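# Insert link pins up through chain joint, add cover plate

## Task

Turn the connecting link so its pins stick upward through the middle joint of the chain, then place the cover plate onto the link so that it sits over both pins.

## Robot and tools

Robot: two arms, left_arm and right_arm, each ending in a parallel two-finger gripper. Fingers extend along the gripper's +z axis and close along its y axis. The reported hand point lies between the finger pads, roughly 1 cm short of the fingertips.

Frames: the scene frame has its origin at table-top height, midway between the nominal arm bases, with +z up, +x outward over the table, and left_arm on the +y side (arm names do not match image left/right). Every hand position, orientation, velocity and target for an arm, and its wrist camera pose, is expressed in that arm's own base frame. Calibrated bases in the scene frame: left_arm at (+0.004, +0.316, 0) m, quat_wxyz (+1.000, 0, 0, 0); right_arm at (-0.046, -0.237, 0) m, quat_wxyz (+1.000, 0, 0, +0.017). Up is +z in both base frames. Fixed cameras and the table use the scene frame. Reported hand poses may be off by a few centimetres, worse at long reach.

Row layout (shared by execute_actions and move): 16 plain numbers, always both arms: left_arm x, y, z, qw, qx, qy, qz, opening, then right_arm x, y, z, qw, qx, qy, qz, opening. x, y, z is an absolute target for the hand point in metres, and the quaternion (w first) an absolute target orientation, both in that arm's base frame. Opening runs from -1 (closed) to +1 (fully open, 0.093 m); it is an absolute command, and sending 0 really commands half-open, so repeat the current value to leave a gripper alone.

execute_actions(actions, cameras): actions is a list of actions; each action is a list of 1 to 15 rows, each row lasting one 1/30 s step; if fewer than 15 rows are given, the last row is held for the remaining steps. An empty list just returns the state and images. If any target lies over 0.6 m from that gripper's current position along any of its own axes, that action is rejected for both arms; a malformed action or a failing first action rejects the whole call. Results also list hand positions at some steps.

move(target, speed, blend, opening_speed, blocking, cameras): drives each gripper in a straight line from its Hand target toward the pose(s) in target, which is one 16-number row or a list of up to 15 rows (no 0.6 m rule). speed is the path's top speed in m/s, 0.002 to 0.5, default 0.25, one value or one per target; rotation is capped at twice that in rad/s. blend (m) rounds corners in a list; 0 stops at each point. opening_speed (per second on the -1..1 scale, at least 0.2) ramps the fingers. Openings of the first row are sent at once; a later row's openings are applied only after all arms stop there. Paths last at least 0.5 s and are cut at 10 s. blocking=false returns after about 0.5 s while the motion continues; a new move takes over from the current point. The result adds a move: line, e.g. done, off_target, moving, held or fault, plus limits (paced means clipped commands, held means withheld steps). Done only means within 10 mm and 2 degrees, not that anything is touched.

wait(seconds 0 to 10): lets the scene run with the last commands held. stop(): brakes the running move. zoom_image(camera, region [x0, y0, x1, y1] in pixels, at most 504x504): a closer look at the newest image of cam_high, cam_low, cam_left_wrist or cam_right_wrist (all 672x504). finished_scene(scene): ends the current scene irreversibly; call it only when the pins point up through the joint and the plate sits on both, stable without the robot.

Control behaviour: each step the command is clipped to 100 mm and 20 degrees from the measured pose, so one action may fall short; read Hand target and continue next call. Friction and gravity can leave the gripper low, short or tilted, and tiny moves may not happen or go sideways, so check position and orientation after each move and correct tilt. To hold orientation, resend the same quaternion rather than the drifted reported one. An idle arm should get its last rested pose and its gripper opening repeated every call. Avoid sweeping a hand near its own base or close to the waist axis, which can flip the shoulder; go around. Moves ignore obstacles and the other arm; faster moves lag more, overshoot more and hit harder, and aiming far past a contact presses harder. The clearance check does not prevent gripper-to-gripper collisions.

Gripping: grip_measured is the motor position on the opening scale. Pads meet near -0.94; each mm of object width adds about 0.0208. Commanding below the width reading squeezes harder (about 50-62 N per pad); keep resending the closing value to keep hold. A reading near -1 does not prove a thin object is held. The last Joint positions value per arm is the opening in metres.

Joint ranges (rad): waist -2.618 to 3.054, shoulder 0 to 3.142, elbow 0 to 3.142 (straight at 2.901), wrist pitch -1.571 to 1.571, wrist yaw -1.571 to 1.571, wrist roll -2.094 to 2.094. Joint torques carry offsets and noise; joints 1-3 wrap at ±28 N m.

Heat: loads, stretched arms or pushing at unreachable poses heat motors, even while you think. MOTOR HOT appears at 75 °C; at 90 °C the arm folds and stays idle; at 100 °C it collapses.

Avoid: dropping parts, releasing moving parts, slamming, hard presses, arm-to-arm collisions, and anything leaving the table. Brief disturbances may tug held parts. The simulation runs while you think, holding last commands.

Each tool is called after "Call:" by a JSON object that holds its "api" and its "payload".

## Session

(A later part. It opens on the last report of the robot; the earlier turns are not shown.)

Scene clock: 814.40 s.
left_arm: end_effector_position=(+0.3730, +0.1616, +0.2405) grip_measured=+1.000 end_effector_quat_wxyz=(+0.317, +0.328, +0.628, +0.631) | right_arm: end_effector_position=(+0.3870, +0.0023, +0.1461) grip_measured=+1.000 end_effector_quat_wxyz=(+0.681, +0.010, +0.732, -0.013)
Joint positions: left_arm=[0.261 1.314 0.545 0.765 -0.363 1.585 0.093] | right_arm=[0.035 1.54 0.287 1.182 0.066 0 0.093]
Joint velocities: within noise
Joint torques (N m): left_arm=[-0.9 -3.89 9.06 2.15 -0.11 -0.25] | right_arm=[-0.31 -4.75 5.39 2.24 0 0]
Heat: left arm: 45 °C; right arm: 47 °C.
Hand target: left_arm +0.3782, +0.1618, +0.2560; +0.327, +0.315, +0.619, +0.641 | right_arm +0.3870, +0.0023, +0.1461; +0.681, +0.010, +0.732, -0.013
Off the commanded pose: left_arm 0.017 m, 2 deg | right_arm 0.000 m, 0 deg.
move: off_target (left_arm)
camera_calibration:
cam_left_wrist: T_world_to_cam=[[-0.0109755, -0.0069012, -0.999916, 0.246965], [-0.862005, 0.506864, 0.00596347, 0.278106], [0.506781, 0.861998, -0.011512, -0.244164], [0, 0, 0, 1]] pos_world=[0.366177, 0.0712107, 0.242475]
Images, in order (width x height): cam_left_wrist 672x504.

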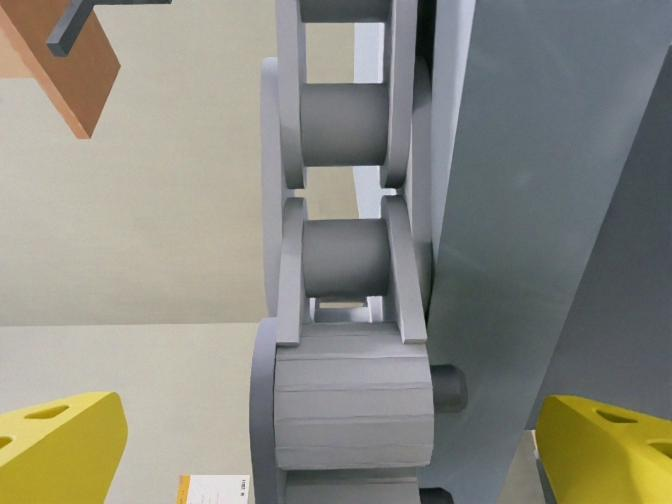

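Call:
{"api": "move", "payload": {"target": [[0.379,0.162,0.256,0.3265,0.3154,0.619,0.6409,-0.6,0.387,0.0023,0.1461,0.681,0.01,0.732,-0.013,1]], "speed": 0.06, "opening_speed": 0.8, "cameras": ["cam_left_wrist","cam_low"]}}

Call:
{"api": "zoom_image", "payload": {"camera": "cam_low", "region": [380, 110, 520, 210]}}

Scene clock: 836.80 s.
left_arm: end_effector_position=(+0.3732, +0.1616, +0.2364) grip_measured=-0.262 end_effector_quat_wxyz=(+0.313, +0.332, +0.632, +0.626) | right_arm: end_effector_position=(+0.3870, +0.0023, +0.1461) grip_measured=+1.000 end_effector_quat_wxyz=(+0.681, +0.010, +0.732, -0.013)
Joint positions: left_arm=[0.261 1.315 0.545 0.75 -0.363 1.585 0.033] | right_arm=[0.035 1.54 0.287 1.182 0.066 0 0.093]
Joint velocities: within noise
Joint torques (N m): left_arm=[-0.9 -4.18 8.99 2.3 -0.11 -0.25] | right_arm=[-0.25 -4.64 5.49 2.18 0.02 -0.05]
Heat: left arm: 46 °C; right arm: 47 °C.
Hand target: left_arm +0.3780, +0.1617, +0.2559; +0.327, +0.315, +0.619, +0.641 | right_arm +0.3870, +0.0023, +0.1461; +0.681, +0.010, +0.732, -0.013
Off the commanded pose: left_arm 0.020 m, 3 deg | right_arm 0.000 m, 0 deg.
move: off_target (left_arm)
camera_calibration:
cam_left_wrist: T_world_to_cam=[[-0.0271875, -0.0112341, -0.999567, 0.249521], [-0.861813, 0.506916, 0.0177434, 0.275368], [0.506497, 0.861922, -0.0234634, -0.241371], [0, 0, 0, 1]] pos_world=[0.366354, 0.0712579, 0.238863]
Images, in order (width x height): cam_low 672x504, cam_left_wrist 672x504.

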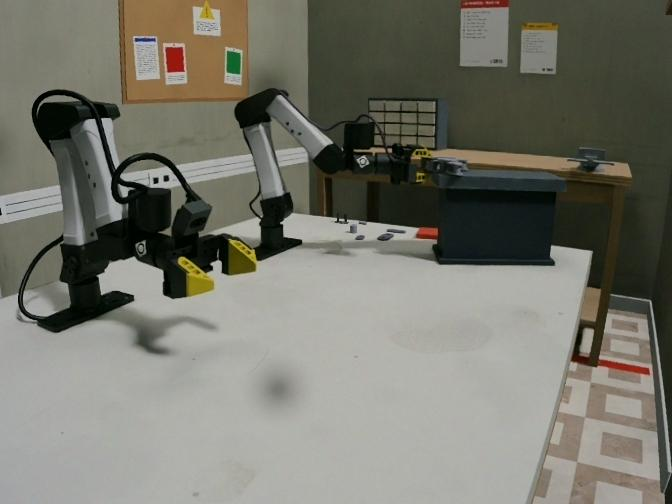

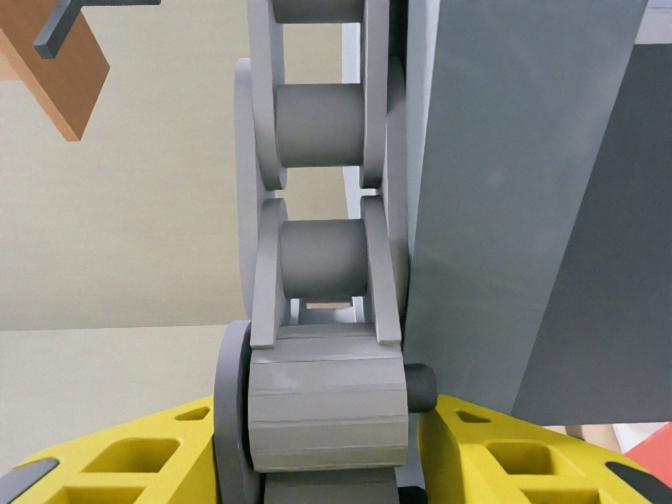

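Scaled by 3.600 from the camera's 672x504 image, which has a finer 960x720 frame.

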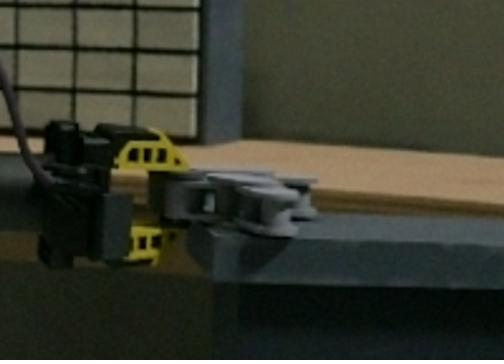

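Call:
{"api": "move", "payload": {"target": [[0.379,0.162,0.256,0.3265,0.3154,0.619,0.6409,0.1,0.387,0.0023,0.1461,0.681,0.01,0.732,-0.013,1],[0.3745,0.1665,0.258,0.3020,0.2917,0.6303,0.6523,0.1,0.387,0.0023,0.1461,0.681,0.01,0.732,-0.013,1],[0.3745,0.1665,0.258,0.3020,0.2917,0.6303,0.6523,-0.6,0.387,0.0023,0.1461,0.681,0.01,0.732,-0.013,1]], "speed": 0.06, "opening_speed": 0.9, "cameras": ["cam_left_wrist"]}}

Scene clock: 856.60 s.
left_arm: end_effector_position=(+0.3699, +0.1655, +0.2397) grip_measured=-0.431 end_effector_quat_wxyz=(+0.293, +0.308, +0.641, +0.639) | right_arm: end_effector_position=(+0.3870, +0.0023, +0.1461) grip_measured=+1.000 end_effector_quat_wxyz=(+0.681, +0.010, +0.732, -0.013)
Joint positions: left_arm=[0.237 1.322 0.556 0.752 -0.455 1.583 0.025] | right_arm=[0.035 1.54 0.287 1.182 0.066 0 0.093]
Joint velocities: within noise
Joint torques (N m): left_arm=[-0.95 -4.41 9.05 2.2 -0.19 -0.18] | right_arm=[-0.28 -4.55 5.33 2.21 0.01 -0.02]
Heat: left arm: 46 °C; right arm: 47 °C.
Hand target: left_arm +0.3737, +0.1662, +0.2579; +0.302, +0.292, +0.631, +0.652 | right_arm +0.3870, +0.0023, +0.1461; +0.681, +0.010, +0.732, -0.013
Off the commanded pose: left_arm 0.019 m, 3 deg | right_arm 0.000 m, 0 deg.
move: off_target (left_arm); target 3's new opening was sent with left_arm's hand 0.016 m and 2 deg from that target
camera_calibration:
cam_left_wrist: T_world_to_cam=[[-0.018642, -0.0109588, -0.999766, 0.249585], [-0.894514, 0.446886, 0.011781, 0.293906], [0.446652, 0.894524, -0.0181336, -0.227545], [0, 0, 0, 1]] pos_world=[0.369189, 0.0749368, 0.241938]
Images, in order (width x height): cam_left_wrist 672x504.

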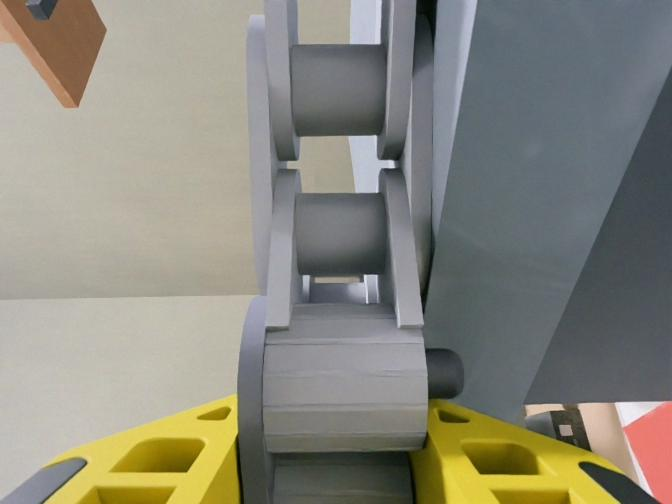

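Call:
{"api": "move", "payload": {"target": [[0.372,0.163,0.33,0.3602,0.2764,0.5424,0.7070,-0.6,0.387,0.0023,0.1461,0.681,0.01,0.732,-0.013,1],[0.32,0.09,0.37,0.4551,0.3492,0.4987,0.6498,-0.6,0.387,0.0023,0.1461,0.681,0.01,0.732,-0.013,1],[0.33,0.0,0.37,0.4551,0.3492,0.4987,0.6498,-0.6,0.387,0.0023,0.1461,0.681,0.01,0.732,-0.013,1]], "speed": 0.15, "blend": [0.02,0.03,0], "cameras": ["cam_left_wrist","cam_high"]}}

Scene clock: 864.73 s.
left_arm: end_effector_position=(+0.3286, -0.0035, +0.2906) grip_measured=-0.431 end_effector_quat_wxyz=(+0.364, +0.470, +0.528, +0.606) | right_arm: end_effector_position=(+0.3870, +0.0023, +0.1461) grip_measured=+1.000 end_effector_quat_wxyz=(+0.681, +0.010, +0.732, -0.013)
Joint positions: left_arm=[-0.31 0.878 0.534 0.344 -0.612 1.759 0.025] | right_arm=[0.035 1.54 0.287 1.182 0.066 0 0.093]
Joint velocities: within noise
Joint torques (N m): left_arm=[-0.2 -3.74 10.84 4.23 -0.14 -0.38] | right_arm=[-0.17 -4.77 5.39 2.17 0.02 -0.04]
Heat: left arm: 49 °C; right arm: 47 °C.
Hand target: left_arm +0.3169, +0.0025, +0.3647; +0.453, +0.358, +0.506, +0.641 | right_arm +0.3870, +0.0023, +0.1461; +0.681, +0.010, +0.732, -0.013
Off the commanded pose: left_arm 0.079 m, 18 deg | right_arm 0.000 m, 0 deg.
move: off_target (left_arm); limits=paced
camera_calibration:
cam_left_wrist: T_world_to_cam=[[-0.0596344, 0.161794, -0.985021, 0.307705], [-0.653688, 0.739433, 0.16103, 0.210446], [0.754411, 0.6535, 0.0616674, -0.182178], [0, 0, 0, 1]] pos_world=[0.293353, -0.0863418, 0.280442]
Images, in order (width x height): cam_high 672x504, cam_left_wrist 672x504.

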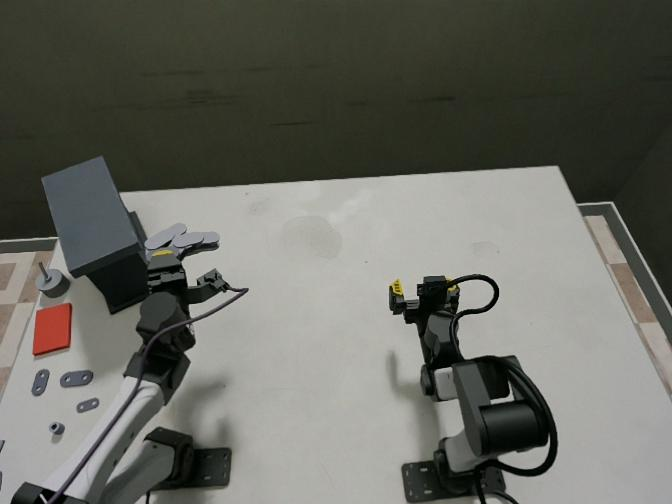

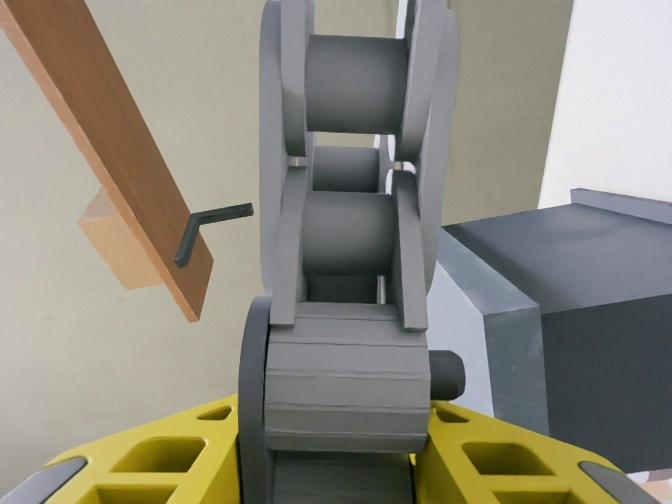

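Call:
{"api": "move", "payload": {"target": [[0.34,-0.08,0.37,0.7330,0.2330,0.5625,0.3036,-0.6,0.387,0.0023,0.1461,0.681,0.01,0.732,-0.013,1],[0.35,-0.12,0.37,0.7890,0.0636,0.6054,-0.0829,-0.6,0.387,0.0023,0.1461,0.681,0.01,0.732,-0.013,1],[0.35,-0.12,0.37,0.6626,-0.1470,0.6120,-0.4060,-0.6,0.387,0.0023,0.1461,0.681,0.01,0.732,-0.013,1],[0.35,-0.12,0.36,0.4503,-0.3779,0.5200,-0.6197,-0.6,0.387,0.0023,0.1461,0.681,0.01,0.732,-0.013,1]], "speed": 0.35, "blend": [0.03,0.02,0.02,0], "cameras": ["cam_left_wrist","cam_high","cam_low"]}}

Scene clock: 879.03 s.
left_arm: end_effector_position=(+0.3490, -0.1192, +0.3613) grip_measured=-0.598 end_effector_quat_wxyz=(-0.450, +0.374, -0.526, +0.617) | right_arm: end_effector_position=(+0.3870, +0.0023, +0.1461) grip_measured=+1.000 end_effector_quat_wxyz=(+0.681, +0.010, +0.732, -0.013)
Joint positions: left_arm=[-0.335 1.003 0.703 0.466 -0.013 -1.557 0.016] | right_arm=[0.035 1.54 0.287 1.182 0.066 0 0.093]
Joint velocities: within noise
Joint torques (N m): left_arm=[-0.96 -1.99 6.06 2.17 -0.12 -0.2] | right_arm=[-0.27 -4.6 5.5 2.22 0 -0.03]
Heat: left arm: 59 °C; right arm: 47 °C.
Hand target: left_arm +0.3500, -0.1199, +0.3600; -0.450, +0.378, -0.520, +0.620 | right_arm +0.3870, +0.0023, +0.1461; +0.681, +0.010, +0.732, -0.013
Off the commanded pose: left_arm 0.002 m, 1 deg | right_arm 0.000 m, 0 deg.
move: done; limits=paced
camera_calibration:
cam_left_wrist: T_world_to_cam=[[-0.164709, 0.0578504, 0.984644, -0.290142], [-0.666842, -0.742095, -0.0679476, 0.208655], [0.726768, -0.667794, 0.160806, -0.30995], [0, 0, 0, 1]] pos_world=[0.316613, -0.0353558, 0.349706]
Images, in order (width x height): cam_high 672x504, cam_low 672x504, cam_left_wrist 672x504.

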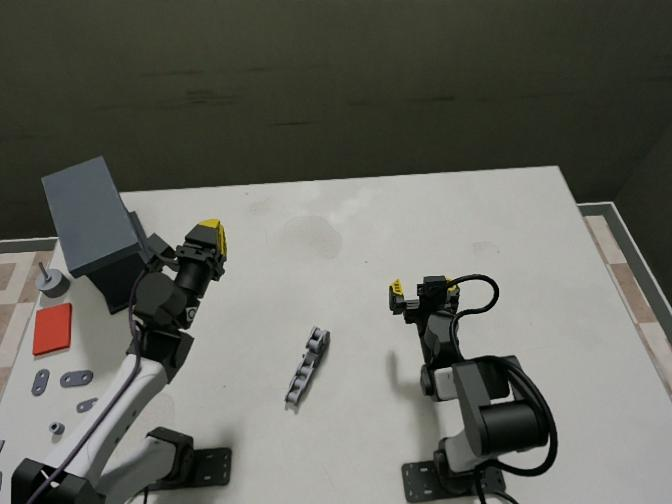

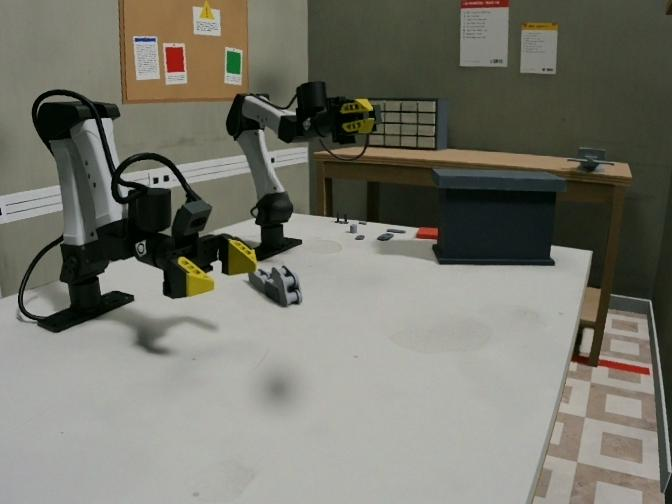

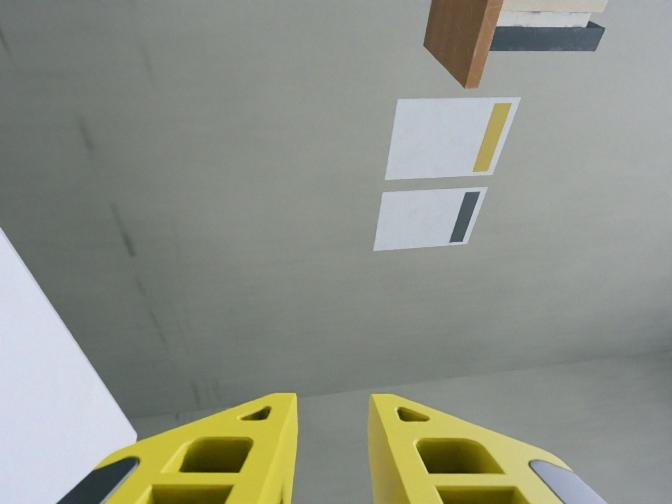

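Call:
{"api": "zoom_image", "payload": {"camera": "cam_high", "region": [240, 300, 380, 430]}}

Call:
{"api": "zoom_image", "payload": {"camera": "cam_low", "region": [210, 230, 340, 330]}}

Scaled by 3.600 from the camera's 672x504 image, which has a finer 960x720 frame.

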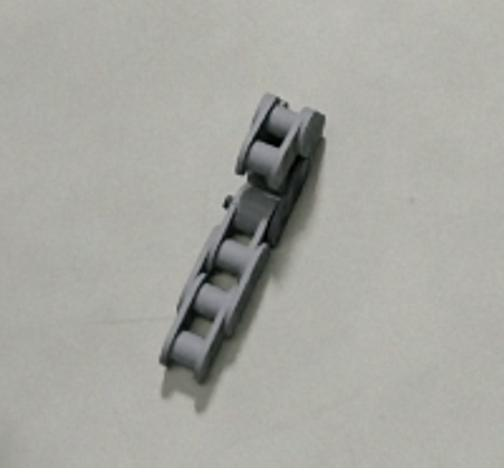

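Scaled by 3.877 from the camera's 672x504 image, which has a finer 960x720 frame.

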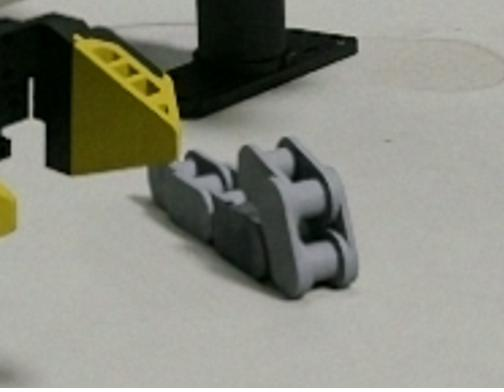

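Call:
{"api": "move", "payload": {"target": [[0.28,0.05,0.33,0.6428,0,0.766,0,0.5,0.32,0.12,0.25,0.4,-0.1,0.90,0.04,1],[0.25,0.10,0.25,0.6428,0,0.766,0,0.5,0.257,0.2315,0.20,0.2020,-0.3499,0.9115,0.0776,1]], "speed": 0.25, "blend": 0.03, "cameras": ["cam_right_wrist","cam_high"]}}

Call:
{"api": "zoom_image", "payload": {"camera": "cam_right_wrist", "region": [180, 60, 500, 420]}}

Scene clock: 926.00 s.
left_arm: end_effector_position=(+0.2495, +0.0995, +0.2497) grip_measured=+0.498 end_effector_quat_wxyz=(+0.639, -0.009, +0.769, -0.002) | right_arm: end_effector_position=(+0.2590, +0.2287, +0.1976) grip_measured=+1.000 end_effector_quat_wxyz=(+0.208, -0.343, +0.913, +0.075)
Joint positions: left_arm=[0.863 0.636 0.518 -0.16 0.835 0.194 0.069] | right_arm=[0.728 1.465 1.386 -1.046 0.01 0.007 0.093]
Joint velocities: within noise
Joint torques (N m): left_arm=[0.64 0.54 5.96 1.99 0.29 -0.06] | right_arm=[0.05 -4.77 9.31 1.07 -0.13 -0.1]
Heat: left arm: 48 °C; right arm: 47 °C.
Hand target: left_arm +0.2500, +0.1000, +0.2499; +0.643, +0.000, +0.766, +0.000 | right_arm +0.2570, +0.2315, +0.1999; +0.202, -0.350, +0.911, +0.078
Off the commanded pose: left_arm 0.001 m, 1 deg | right_arm 0.004 m, 1 deg.
move: done
camera_calibration:
cam_right_wrist: T_world_to_cam=[[0.650322, -0.759465, 0.0171299, 0.00192221], [-0.759619, -0.650352, 0.00454391, 0.381829], [0.00768954, -0.0159672, -0.999843, 0.280575], [0, 0, 0, 1]] pos_world=[0.286637, 0.254263, 0.278763]
Images, in order (width x height): cam_high 672x504, cam_right_wrist 672x504.

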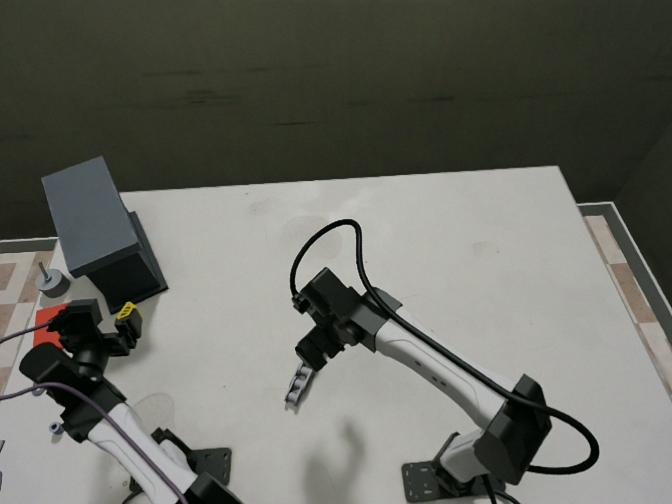

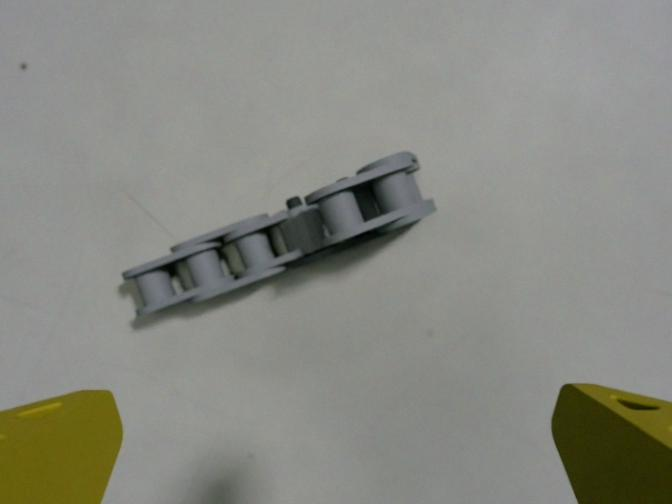

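Scaled by 1.400 from the camera's 672x504 image, which has a finer 960x720 frame.

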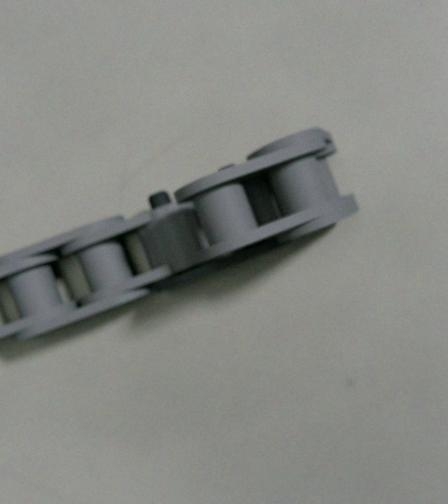

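Call:
{"api": "move", "payload": {"target": [[0.25,0.10,0.25,0.6428,0,0.766,0,0.5,0.300,0.259,0.11,0,0.1994,0.9799,0,0.45]], "speed": 0.2, "cameras": ["cam_right_wrist","cam_low"]}}

Call:
{"api": "zoom_image", "payload": {"camera": "cam_right_wrist", "region": [100, 60, 580, 504]}}

Scene clock: 984.60 s.
left_arm: end_effector_position=(+0.2495, +0.0993, +0.2499) grip_measured=+0.498 end_effector_quat_wxyz=(+0.639, -0.008, +0.769, -0.002) | right_arm: end_effector_position=(+0.2989, +0.2596, +0.1110) grip_measured=+0.452 end_effector_quat_wxyz=(+0.009, +0.192, +0.981, +0.002)
Joint positions: left_arm=[0.863 0.636 0.518 -0.159 0.836 0.195 0.069] | right_arm=[0.72 2.043 1.822 -1.335 0.011 1.106 0.067]
Joint velocities: within noise
Joint torques (N m): left_arm=[0.65 0.54 5.97 2 0.29 -0.07] | right_arm=[-1.03 -8.62 8.21 0.27 -0.08 0.02]
Heat: left arm: 48 °C; right arm: 43 °C.
Hand target: left_arm +0.2500, +0.1000, +0.2499; +0.643, +0.000, +0.766, +0.000 | right_arm +0.3000, +0.2590, +0.1101; +0.000, +0.199, +0.980, +0.000
Off the commanded pose: left_arm 0.001 m, 1 deg | right_arm 0.002 m, 1 deg.
move: done
camera_calibration:
cam_right_wrist: T_world_to_cam=[[-0.380017, -0.92496, 0.00605903, 0.35304], [-0.838588, 0.347281, 0.419722, 0.151147], [-0.39033, 0.15442, -0.907633, 0.258725], [0, 0, 0, 1]] pos_world=[0.361899, 0.234105, 0.169248]
Images, in order (width x height): cam_low 672x504, cam_right_wrist 672x504.

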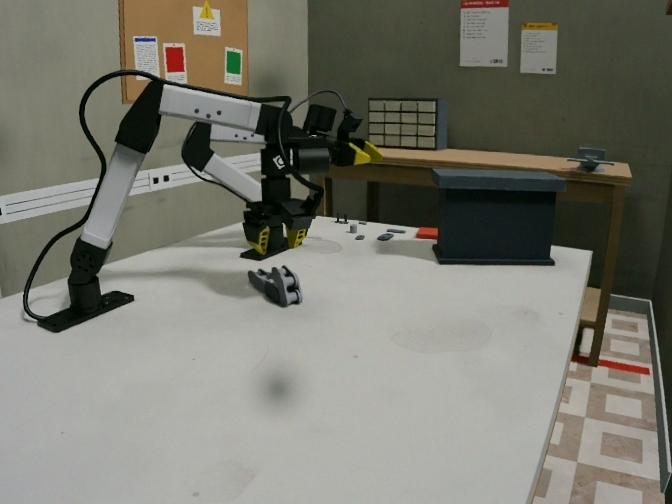

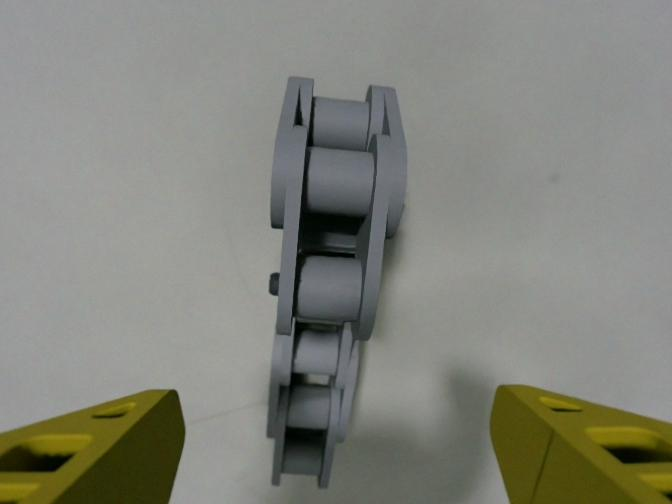

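Scaled by 1.050 from the camera's 672x504 image, which has a finer 960x720 frame.

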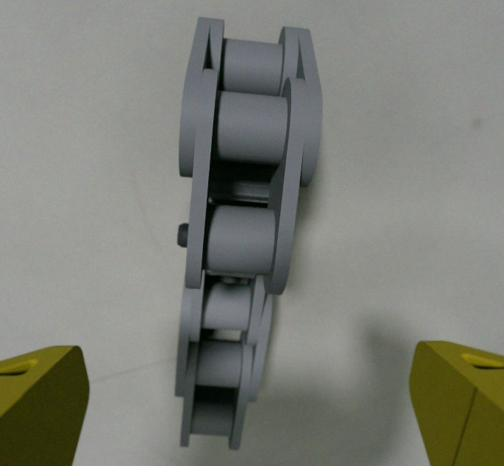

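Call:
{"api": "execute_actions", "payload": {"actions": []}}

Scene clock: 1012.97 s.
left_arm: end_effector_position=(+0.2495, +0.0993, +0.2499) grip_measured=+0.498 end_effector_quat_wxyz=(+0.639, -0.008, +0.769, -0.002) | right_arm: end_effector_position=(+0.2986, +0.2595, +0.1110) grip_measured=+0.452 end_effector_quat_wxyz=(+0.008, +0.193, +0.981, +0.002)
Joint positions: left_arm=[0.863 0.636 0.518 -0.159 0.836 0.195 0.069] | right_arm=[0.72 2.043 1.822 -1.336 0.01 1.107 0.067]
Joint velocities: within noise
Joint torques (N m): left_arm=[0.65 0.57 5.96 2 0.29 -0.07] | right_arm=[-0.98 -8.69 8.43 0.19 -0.02 0.04]
Heat: left arm: 48 °C; right arm: 44 °C.
Hand target: left_arm +0.2500, +0.1000, +0.2499; +0.643, +0.000, +0.766, +0.000 | right_arm +0.3000, +0.2590, +0.1101; +0.000, +0.200, +0.980, +0.000
Tool commands: left_gripper/opening=+0.5 right_gripper/opening=+0.45
Off the commanded pose: left_arm 0.001 m, 1 deg | right_arm 0.002 m, 1 deg.
camera_calibration:
cam_left_wrist: T_world_to_cam=[[0.00360793, -0.999568, 0.0291834, 0.0923116], [-0.564208, -0.0261296, -0.825219, 0.389484], [0.825624, -0.0134882, -0.564059, 0.0176628], [0, 0, 0, 1]] pos_world=[0.204834, 0.102687, 0.328679]
cam_right_wrist: T_world_to_cam=[[-0.381057, -0.924527, 0.00672704, 0.352973], [-0.83762, 0.348299, 0.42081, 0.150259], [-0.391393, 0.154718, -0.907124, 0.258803], [0, 0, 0, 1]] pos_world=[0.361656, 0.233956, 0.169161]

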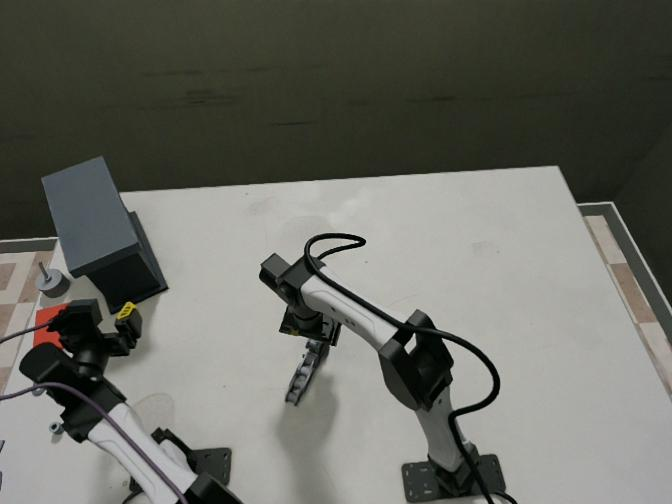

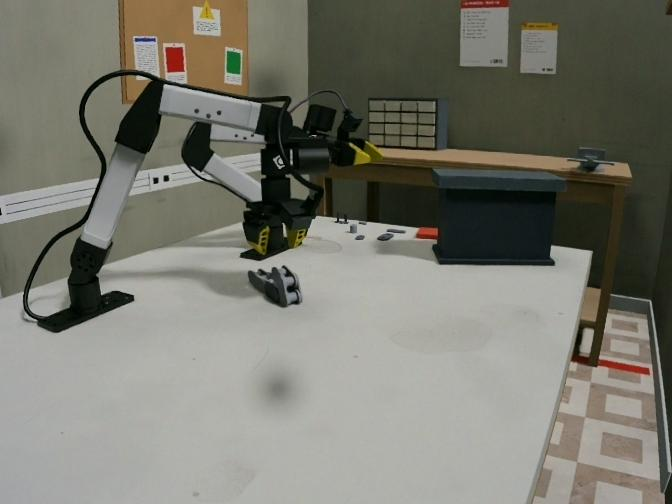

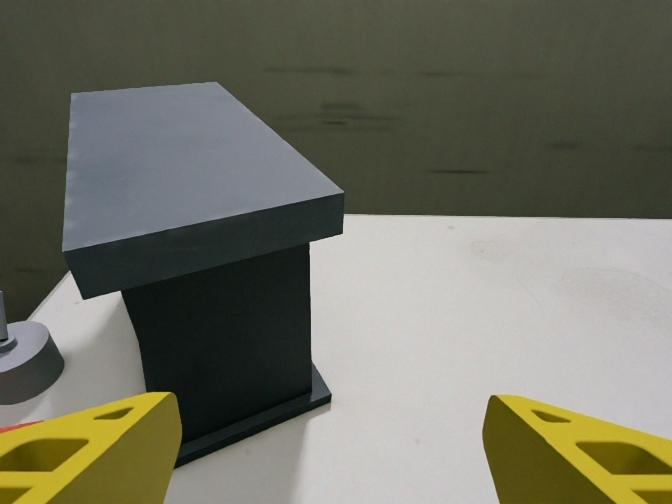

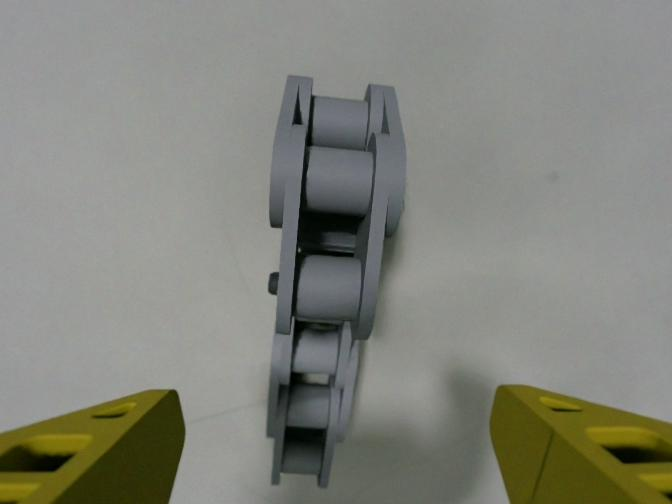

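Call:
{"api": "zoom_image", "payload": {"camera": "cam_right_wrist", "region": [230, 60, 450, 500]}}

Call:
{"api": "zoom_image", "payload": {"camera": "cam_low", "region": [235, 250, 315, 320]}}

Scaled by 1.145 from the camera's 672x504 image, which has a finer 960x720 frame.

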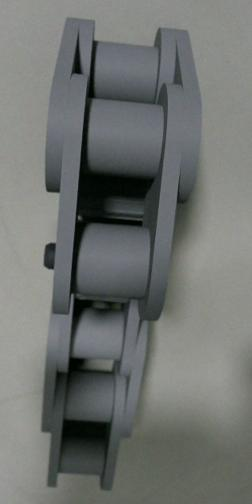

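Scaled by 6.300 from the camera's 672x504 image, which has a finer 960x720 frame.

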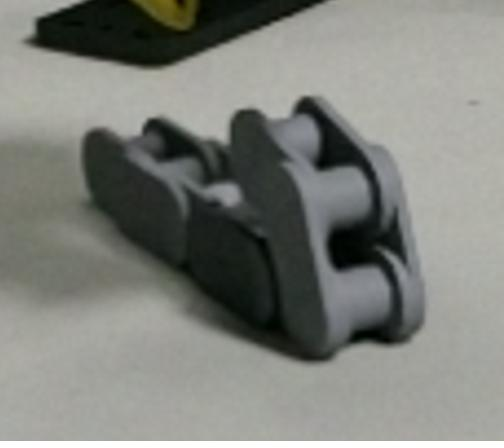

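Call:
{"api": "move", "payload": {"target": [0.25,0.1,0.25,0.6428,0,0.766,0,0.5,0.300,0.259,0.12,0,-0.5519,0.8339,0,0.45], "speed": 0.25, "cameras": ["cam_right_wrist"]}}

Call:
{"api": "zoom_image", "payload": {"camera": "cam_right_wrist", "region": [130, 60, 600, 460]}}

Scene clock: 1058.37 s.
left_arm: end_effector_position=(+0.2495, +0.0992, +0.2499) grip_measured=+0.498 end_effector_quat_wxyz=(+0.639, -0.008, +0.769, -0.002) | right_arm: end_effector_position=(+0.2985, +0.2601, +0.1217) grip_measured=+0.452 end_effector_quat_wxyz=(+0.009, -0.552, +0.834, -0.002)
Joint positions: left_arm=[0.863 0.636 0.518 -0.159 0.837 0.195 0.069] | right_arm=[0.72 2.043 1.865 -1.376 0.007 -0.45 0.067]
Joint velocities: within noise
Joint torques (N m): left_arm=[0.66 0.54 5.96 2 0.29 -0.07] | right_arm=[-0.83 -8.62 8.24 0.22 -0.12 -0.07]
Heat: left arm: 48 °C; right arm: 45 °C.
Hand target: left_arm +0.2500, +0.0999, +0.2499; +0.643, +0.000, +0.766, +0.000 | right_arm +0.3000, +0.2589, +0.1200; +0.000, -0.552, +0.834, +0.000
Off the commanded pose: left_arm 0.001 m, 1 deg | right_arm 0.003 m, 1 deg.
move: done
camera_calibration:
cam_right_wrist: T_world_to_cam=[[0.918738, -0.393885, 0.0278412, -0.175139], [-0.367717, -0.827744, 0.423822, 0.310715], [-0.143892, -0.399619, -0.905318, 0.338434], [0, 0, 0, 1]] pos_world=[0.323859, 0.323452, 0.179579]
Images, in order (width x height): cam_right_wrist 672x504.

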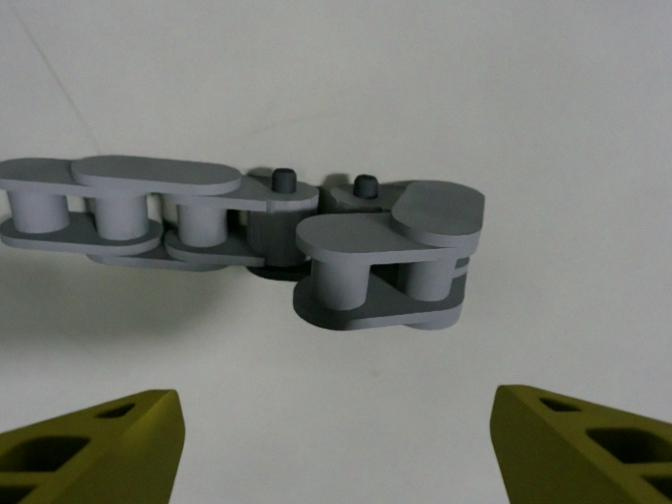

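Scaled by 1.072 from the camera's 672x504 image, which has a finer 960x720 frame.

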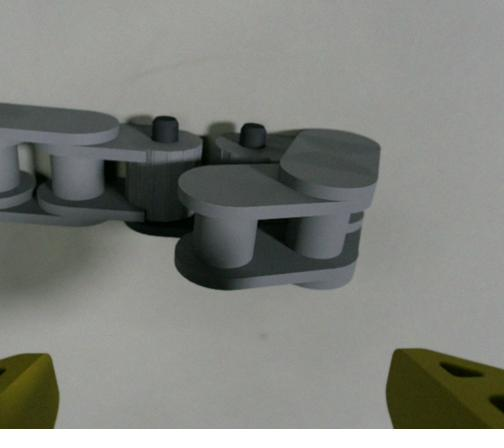

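Call:
{"api": "move", "payload": {"target": [[0.25,0.1,0.25,0.6428,0,0.766,0,0.5,0.298,0.2615,0.11,0,0.2419,0.9703,0,0.8],[0.25,0.1,0.25,0.6428,0,0.766,0,0.5,0.298,0.2615,0.045,0,0.2419,0.9703,0,0.8]], "speed": 0.15, "cameras": ["cam_right_wrist","cam_low"]}}

Call:
{"api": "zoom_image", "payload": {"camera": "cam_right_wrist", "region": [130, 160, 540, 500]}}

Scene clock: 1110.77 s.
left_arm: end_effector_position=(+0.2495, +0.0992, +0.2499) grip_measured=+0.498 end_effector_quat_wxyz=(+0.639, -0.008, +0.769, -0.002) | right_arm: end_effector_position=(+0.2978, +0.2595, +0.0508) grip_measured=+0.799 end_effector_quat_wxyz=(+0.003, +0.239, +0.971, -0.002)
Joint positions: left_arm=[0.863 0.636 0.518 -0.159 0.837 0.195 0.069] | right_arm=[0.72 2.076 1.631 -1.125 0.007 1.202 0.084]
Joint velocities: within noise
Joint torques (N m): left_arm=[0.64 0.55 5.97 2 0.29 -0.07] | right_arm=[-0.31 -9.26 5.71 0.53 0 0.09]
Heat: left arm: 48 °C; right arm: 45 °C.
Hand target: left_arm +0.2500, +0.0999, +0.2499; +0.643, +0.000, +0.766, +0.000 | right_arm +0.2980, +0.2614, +0.0450; +0.000, +0.242, +0.970, +0.000
Off the commanded pose: left_arm 0.001 m, 1 deg | right_arm 0.006 m, 1 deg.
move: done
camera_calibration:
cam_right_wrist: T_world_to_cam=[[-0.466534, -0.884359, 0.0159889, 0.367684], [-0.7961, 0.427715, 0.428117, 0.141636], [-0.385448, 0.187003, -0.903582, 0.19351], [0, 0, 0, 1]] pos_world=[0.358882, 0.228398, 0.108336]
Images, in order (width x height): cam_low 672x504, cam_right_wrist 672x504.

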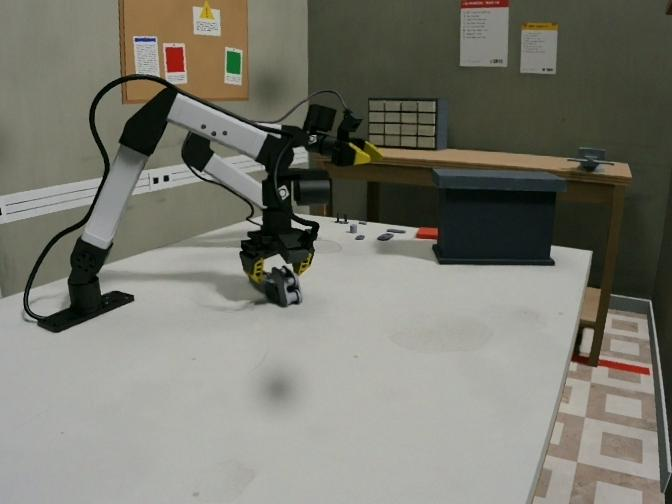

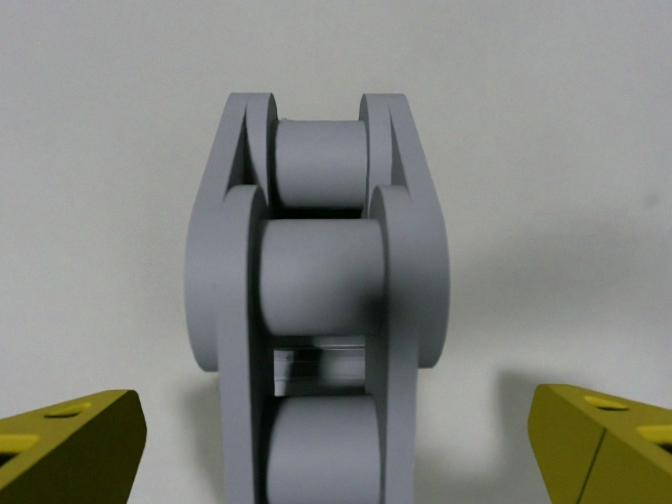

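Scaled by 1.229 from the camera's 672x504 image, which has a finer 960x720 frame.

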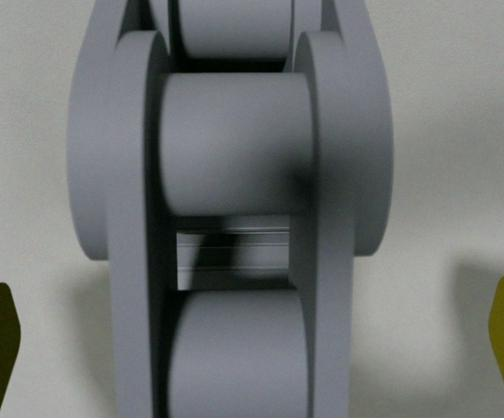

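Call:
{"api": "move", "payload": {"target": [0.25,0.1,0.25,0.6428,0,0.766,0,0.5,0.2967,0.265,0.012,0,0.2419,0.9703,0,0.8], "speed": 0.08, "cameras": ["cam_right_wrist","cam_low"]}}

Call:
{"api": "zoom_image", "payload": {"camera": "cam_low", "region": [225, 220, 335, 320]}}

Scene clock: 1117.97 s.
left_arm: end_effector_position=(+0.2495, +0.0992, +0.2499) grip_measured=+0.498 end_effector_quat_wxyz=(+0.639, -0.008, +0.769, -0.002) | right_arm: end_effector_position=(+0.2997, +0.2611, +0.0193) grip_measured=+0.799 end_effector_quat_wxyz=(+0.004, +0.243, +0.970, +0.000)
Joint positions: left_arm=[0.863 0.636 0.518 -0.159 0.837 0.195 0.069] | right_arm=[0.72 2.113 1.559 -1.012 0.007 1.211 0.084]
Joint velocities: within noise
Joint torques (N m): left_arm=[0.66 0.54 5.97 2 0.29 -0.07] | right_arm=[0.2 -9.18 5.35 0.57 -0.04 0.07]
Heat: left arm: 48 °C; right arm: 44 °C.
Hand target: left_arm +0.2500, +0.1000, +0.2499; +0.643, +0.000, +0.766, +0.000 | right_arm +0.2966, +0.2648, +0.0121; +0.000, +0.242, +0.970, +0.000
Off the commanded pose: left_arm 0.001 m, 1 deg | right_arm 0.009 m, 1 deg.
move: done
camera_calibration:
cam_right_wrist: T_world_to_cam=[[-0.47432, -0.880271, 0.0119949, 0.37179], [-0.793684, 0.43348, 0.426802, 0.153672], [-0.380901, 0.192921, -0.904266, 0.16258], [0, 0, 0, 1]] pos_world=[0.360242, 0.229297, 0.0769687]
Images, in order (width x height): cam_low 672x504, cam_right_wrist 672x504.

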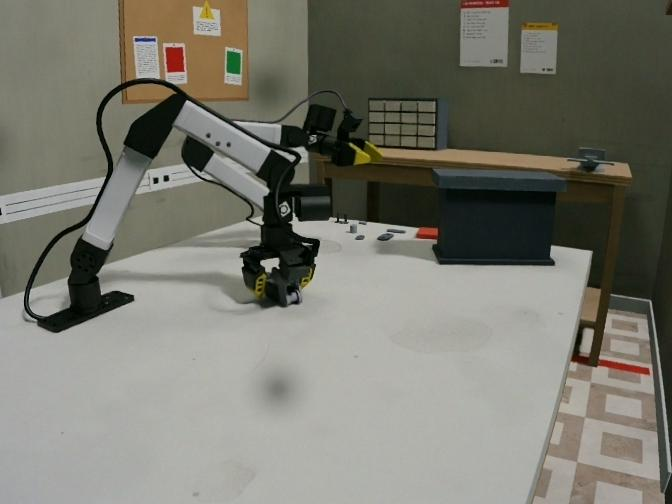

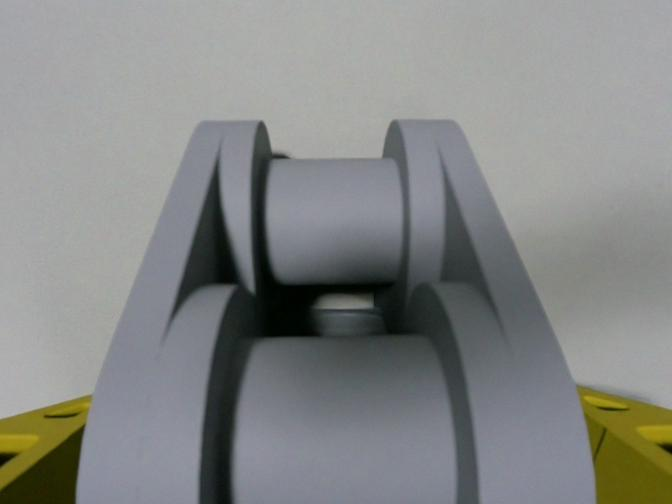

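Scaled by 4.582 from the camera's 672x504 image, which has a finer 960x720 frame.

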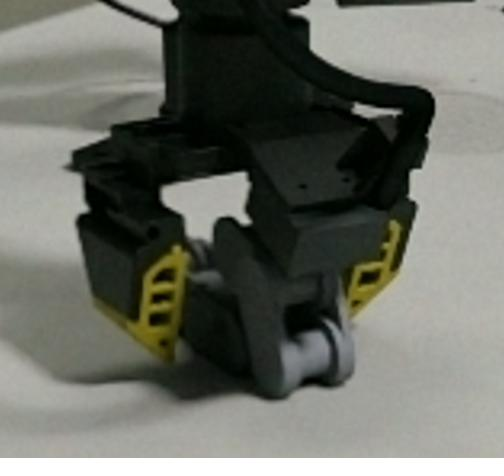

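Call:
{"api": "move", "payload": {"target": [0.25,0.1,0.25,0.6428,0,0.766,0,0.5,0.2940,0.265,0.010,0,0.2419,0.9703,0,0.8], "speed": 0.08, "cameras": []}}

Call:
{"api": "move", "payload": {"target": [0.25,0.1,0.25,0.6428,0,0.766,0,0.5,0.2940,0.265,0.010,0,0.2419,0.9703,0,-0.6], "speed": 0.08, "opening_speed": 0.8, "cameras": ["cam_right_wrist","cam_low"]}}

Call:
{"api": "zoom_image", "payload": {"camera": "cam_low", "region": [225, 220, 335, 320]}}

Scene clock: 1129.30 s.
left_arm: end_effector_position=(+0.2495, +0.0992, +0.2499) grip_measured=+0.498 end_effector_quat_wxyz=(+0.639, -0.008, +0.769, -0.002) | right_arm: end_effector_position=(+0.2976, +0.2611, +0.0161) grip_measured=+0.799 end_effector_quat_wxyz=(+0.004, +0.243, +0.970, -0.001)
Joint positions: left_arm=[0.863 0.636 0.518 -0.159 0.837 0.195 0.069] | right_arm=[0.723 2.113 1.546 -1.001 0.007 1.215 0.084]
Joint velocities: within noise
Joint torques (N m): left_arm=[0.65 0.55 5.97 2 0.29 -0.07] | right_arm=[0.38 -9.58 5.46 0.59 -0.04 0.03]
Heat: left arm: 48 °C; right arm: 43 °C.
Hand target: left_arm +0.2500, +0.1000, +0.2499; +0.643, +0.000, +0.766, +0.000 | right_arm +0.2939, +0.2649, +0.0102; +0.000, +0.242, +0.970, +0.000
Off the commanded pose: left_arm 0.001 m, 1 deg | right_arm 0.008 m, 0 deg.
move: done
No camera images: "cameras" was empty.

Scene clock: 1131.27 s.
left_arm: end_effector_position=(+0.2495, +0.0992, +0.2499) grip_measured=+0.498 end_effector_quat_wxyz=(+0.639, -0.008, +0.769, -0.002) | right_arm: end_effector_position=(+0.2984, +0.2618, +0.0161) grip_measured=-0.258 end_effector_quat_wxyz=(+0.005, +0.243, +0.970, +0.001)
Joint positions: left_arm=[0.863 0.636 0.518 -0.159 0.837 0.195 0.069] | right_arm=[0.723 2.113 1.546 -0.996 0.007 1.215 0.033]
Joint velocities: within noise
Joint torques (N m): left_arm=[0.65 0.57 5.96 2 0.29 -0.07] | right_arm=[0.55 -9.74 5.31 0.51 -0.1 -0.02]
Heat: left arm: 48 °C; right arm: 43 °C.
Hand target: left_arm +0.2500, +0.1000, +0.2499; +0.643, +0.000, +0.766, +0.000 | right_arm +0.2939, +0.2649, +0.0101; +0.000, +0.242, +0.970, +0.000
Off the commanded pose: left_arm 0.001 m, 1 deg | right_arm 0.008 m, 1 deg.
move: done
camera_calibration:
cam_right_wrist: T_world_to_cam=[[-0.475346, -0.879744, 0.00980736, 0.372035], [-0.793924, 0.433725, 0.426107, 0.153739], [-0.379119, 0.194762, -0.904619, 0.158065], [0, 0, 0, 1]] pos_world=[0.358828, 0.22983, 0.0738307]
Images, in order (width x height): cam_low 672x504, cam_right_wrist 672x504.

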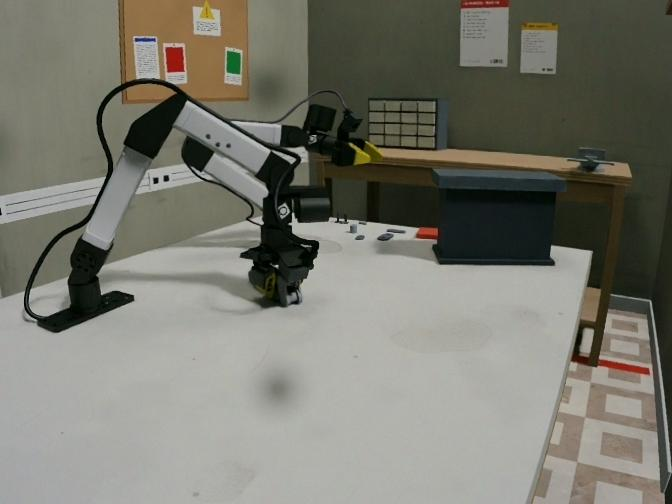

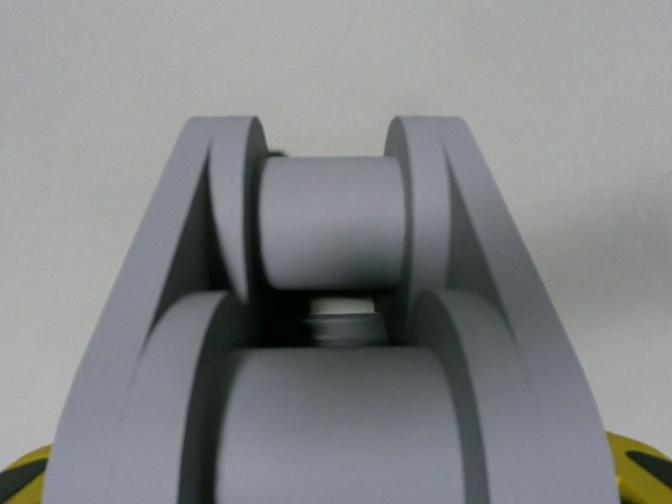

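Scaled by 4.582 from the camera's 672x504 image, which has a finer 960x720 frame.

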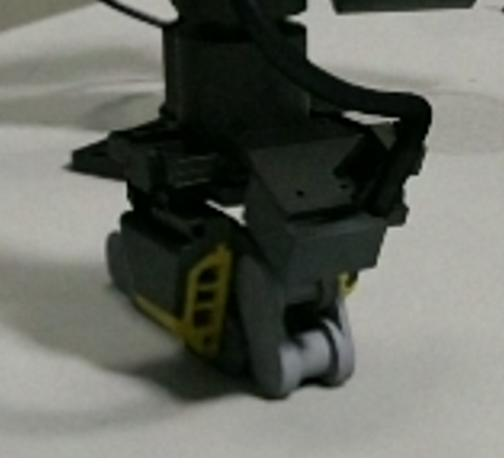

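Call:
{"api": "zoom_image", "payload": {"camera": "cam_low", "region": [240, 260, 310, 315]}}

Call:
{"api": "zoom_image", "payload": {"camera": "cam_right_wrist", "region": [230, 130, 450, 380]}}

Scaled by 7.200 from the camera's 672x504 image, which has a finer 960x720 frame.

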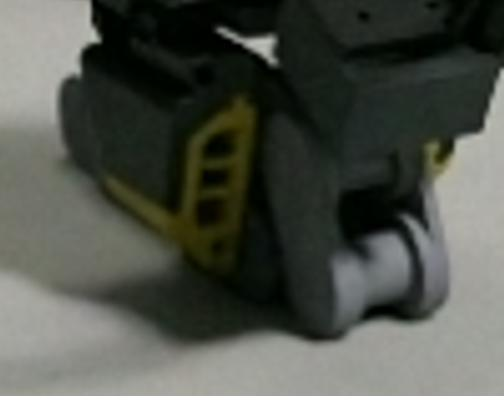

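Scaled by 2.016 from the camera's 672x504 image, which has a finer 960x720 frame.

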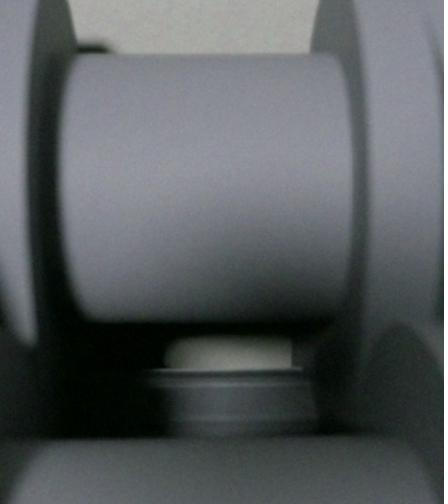

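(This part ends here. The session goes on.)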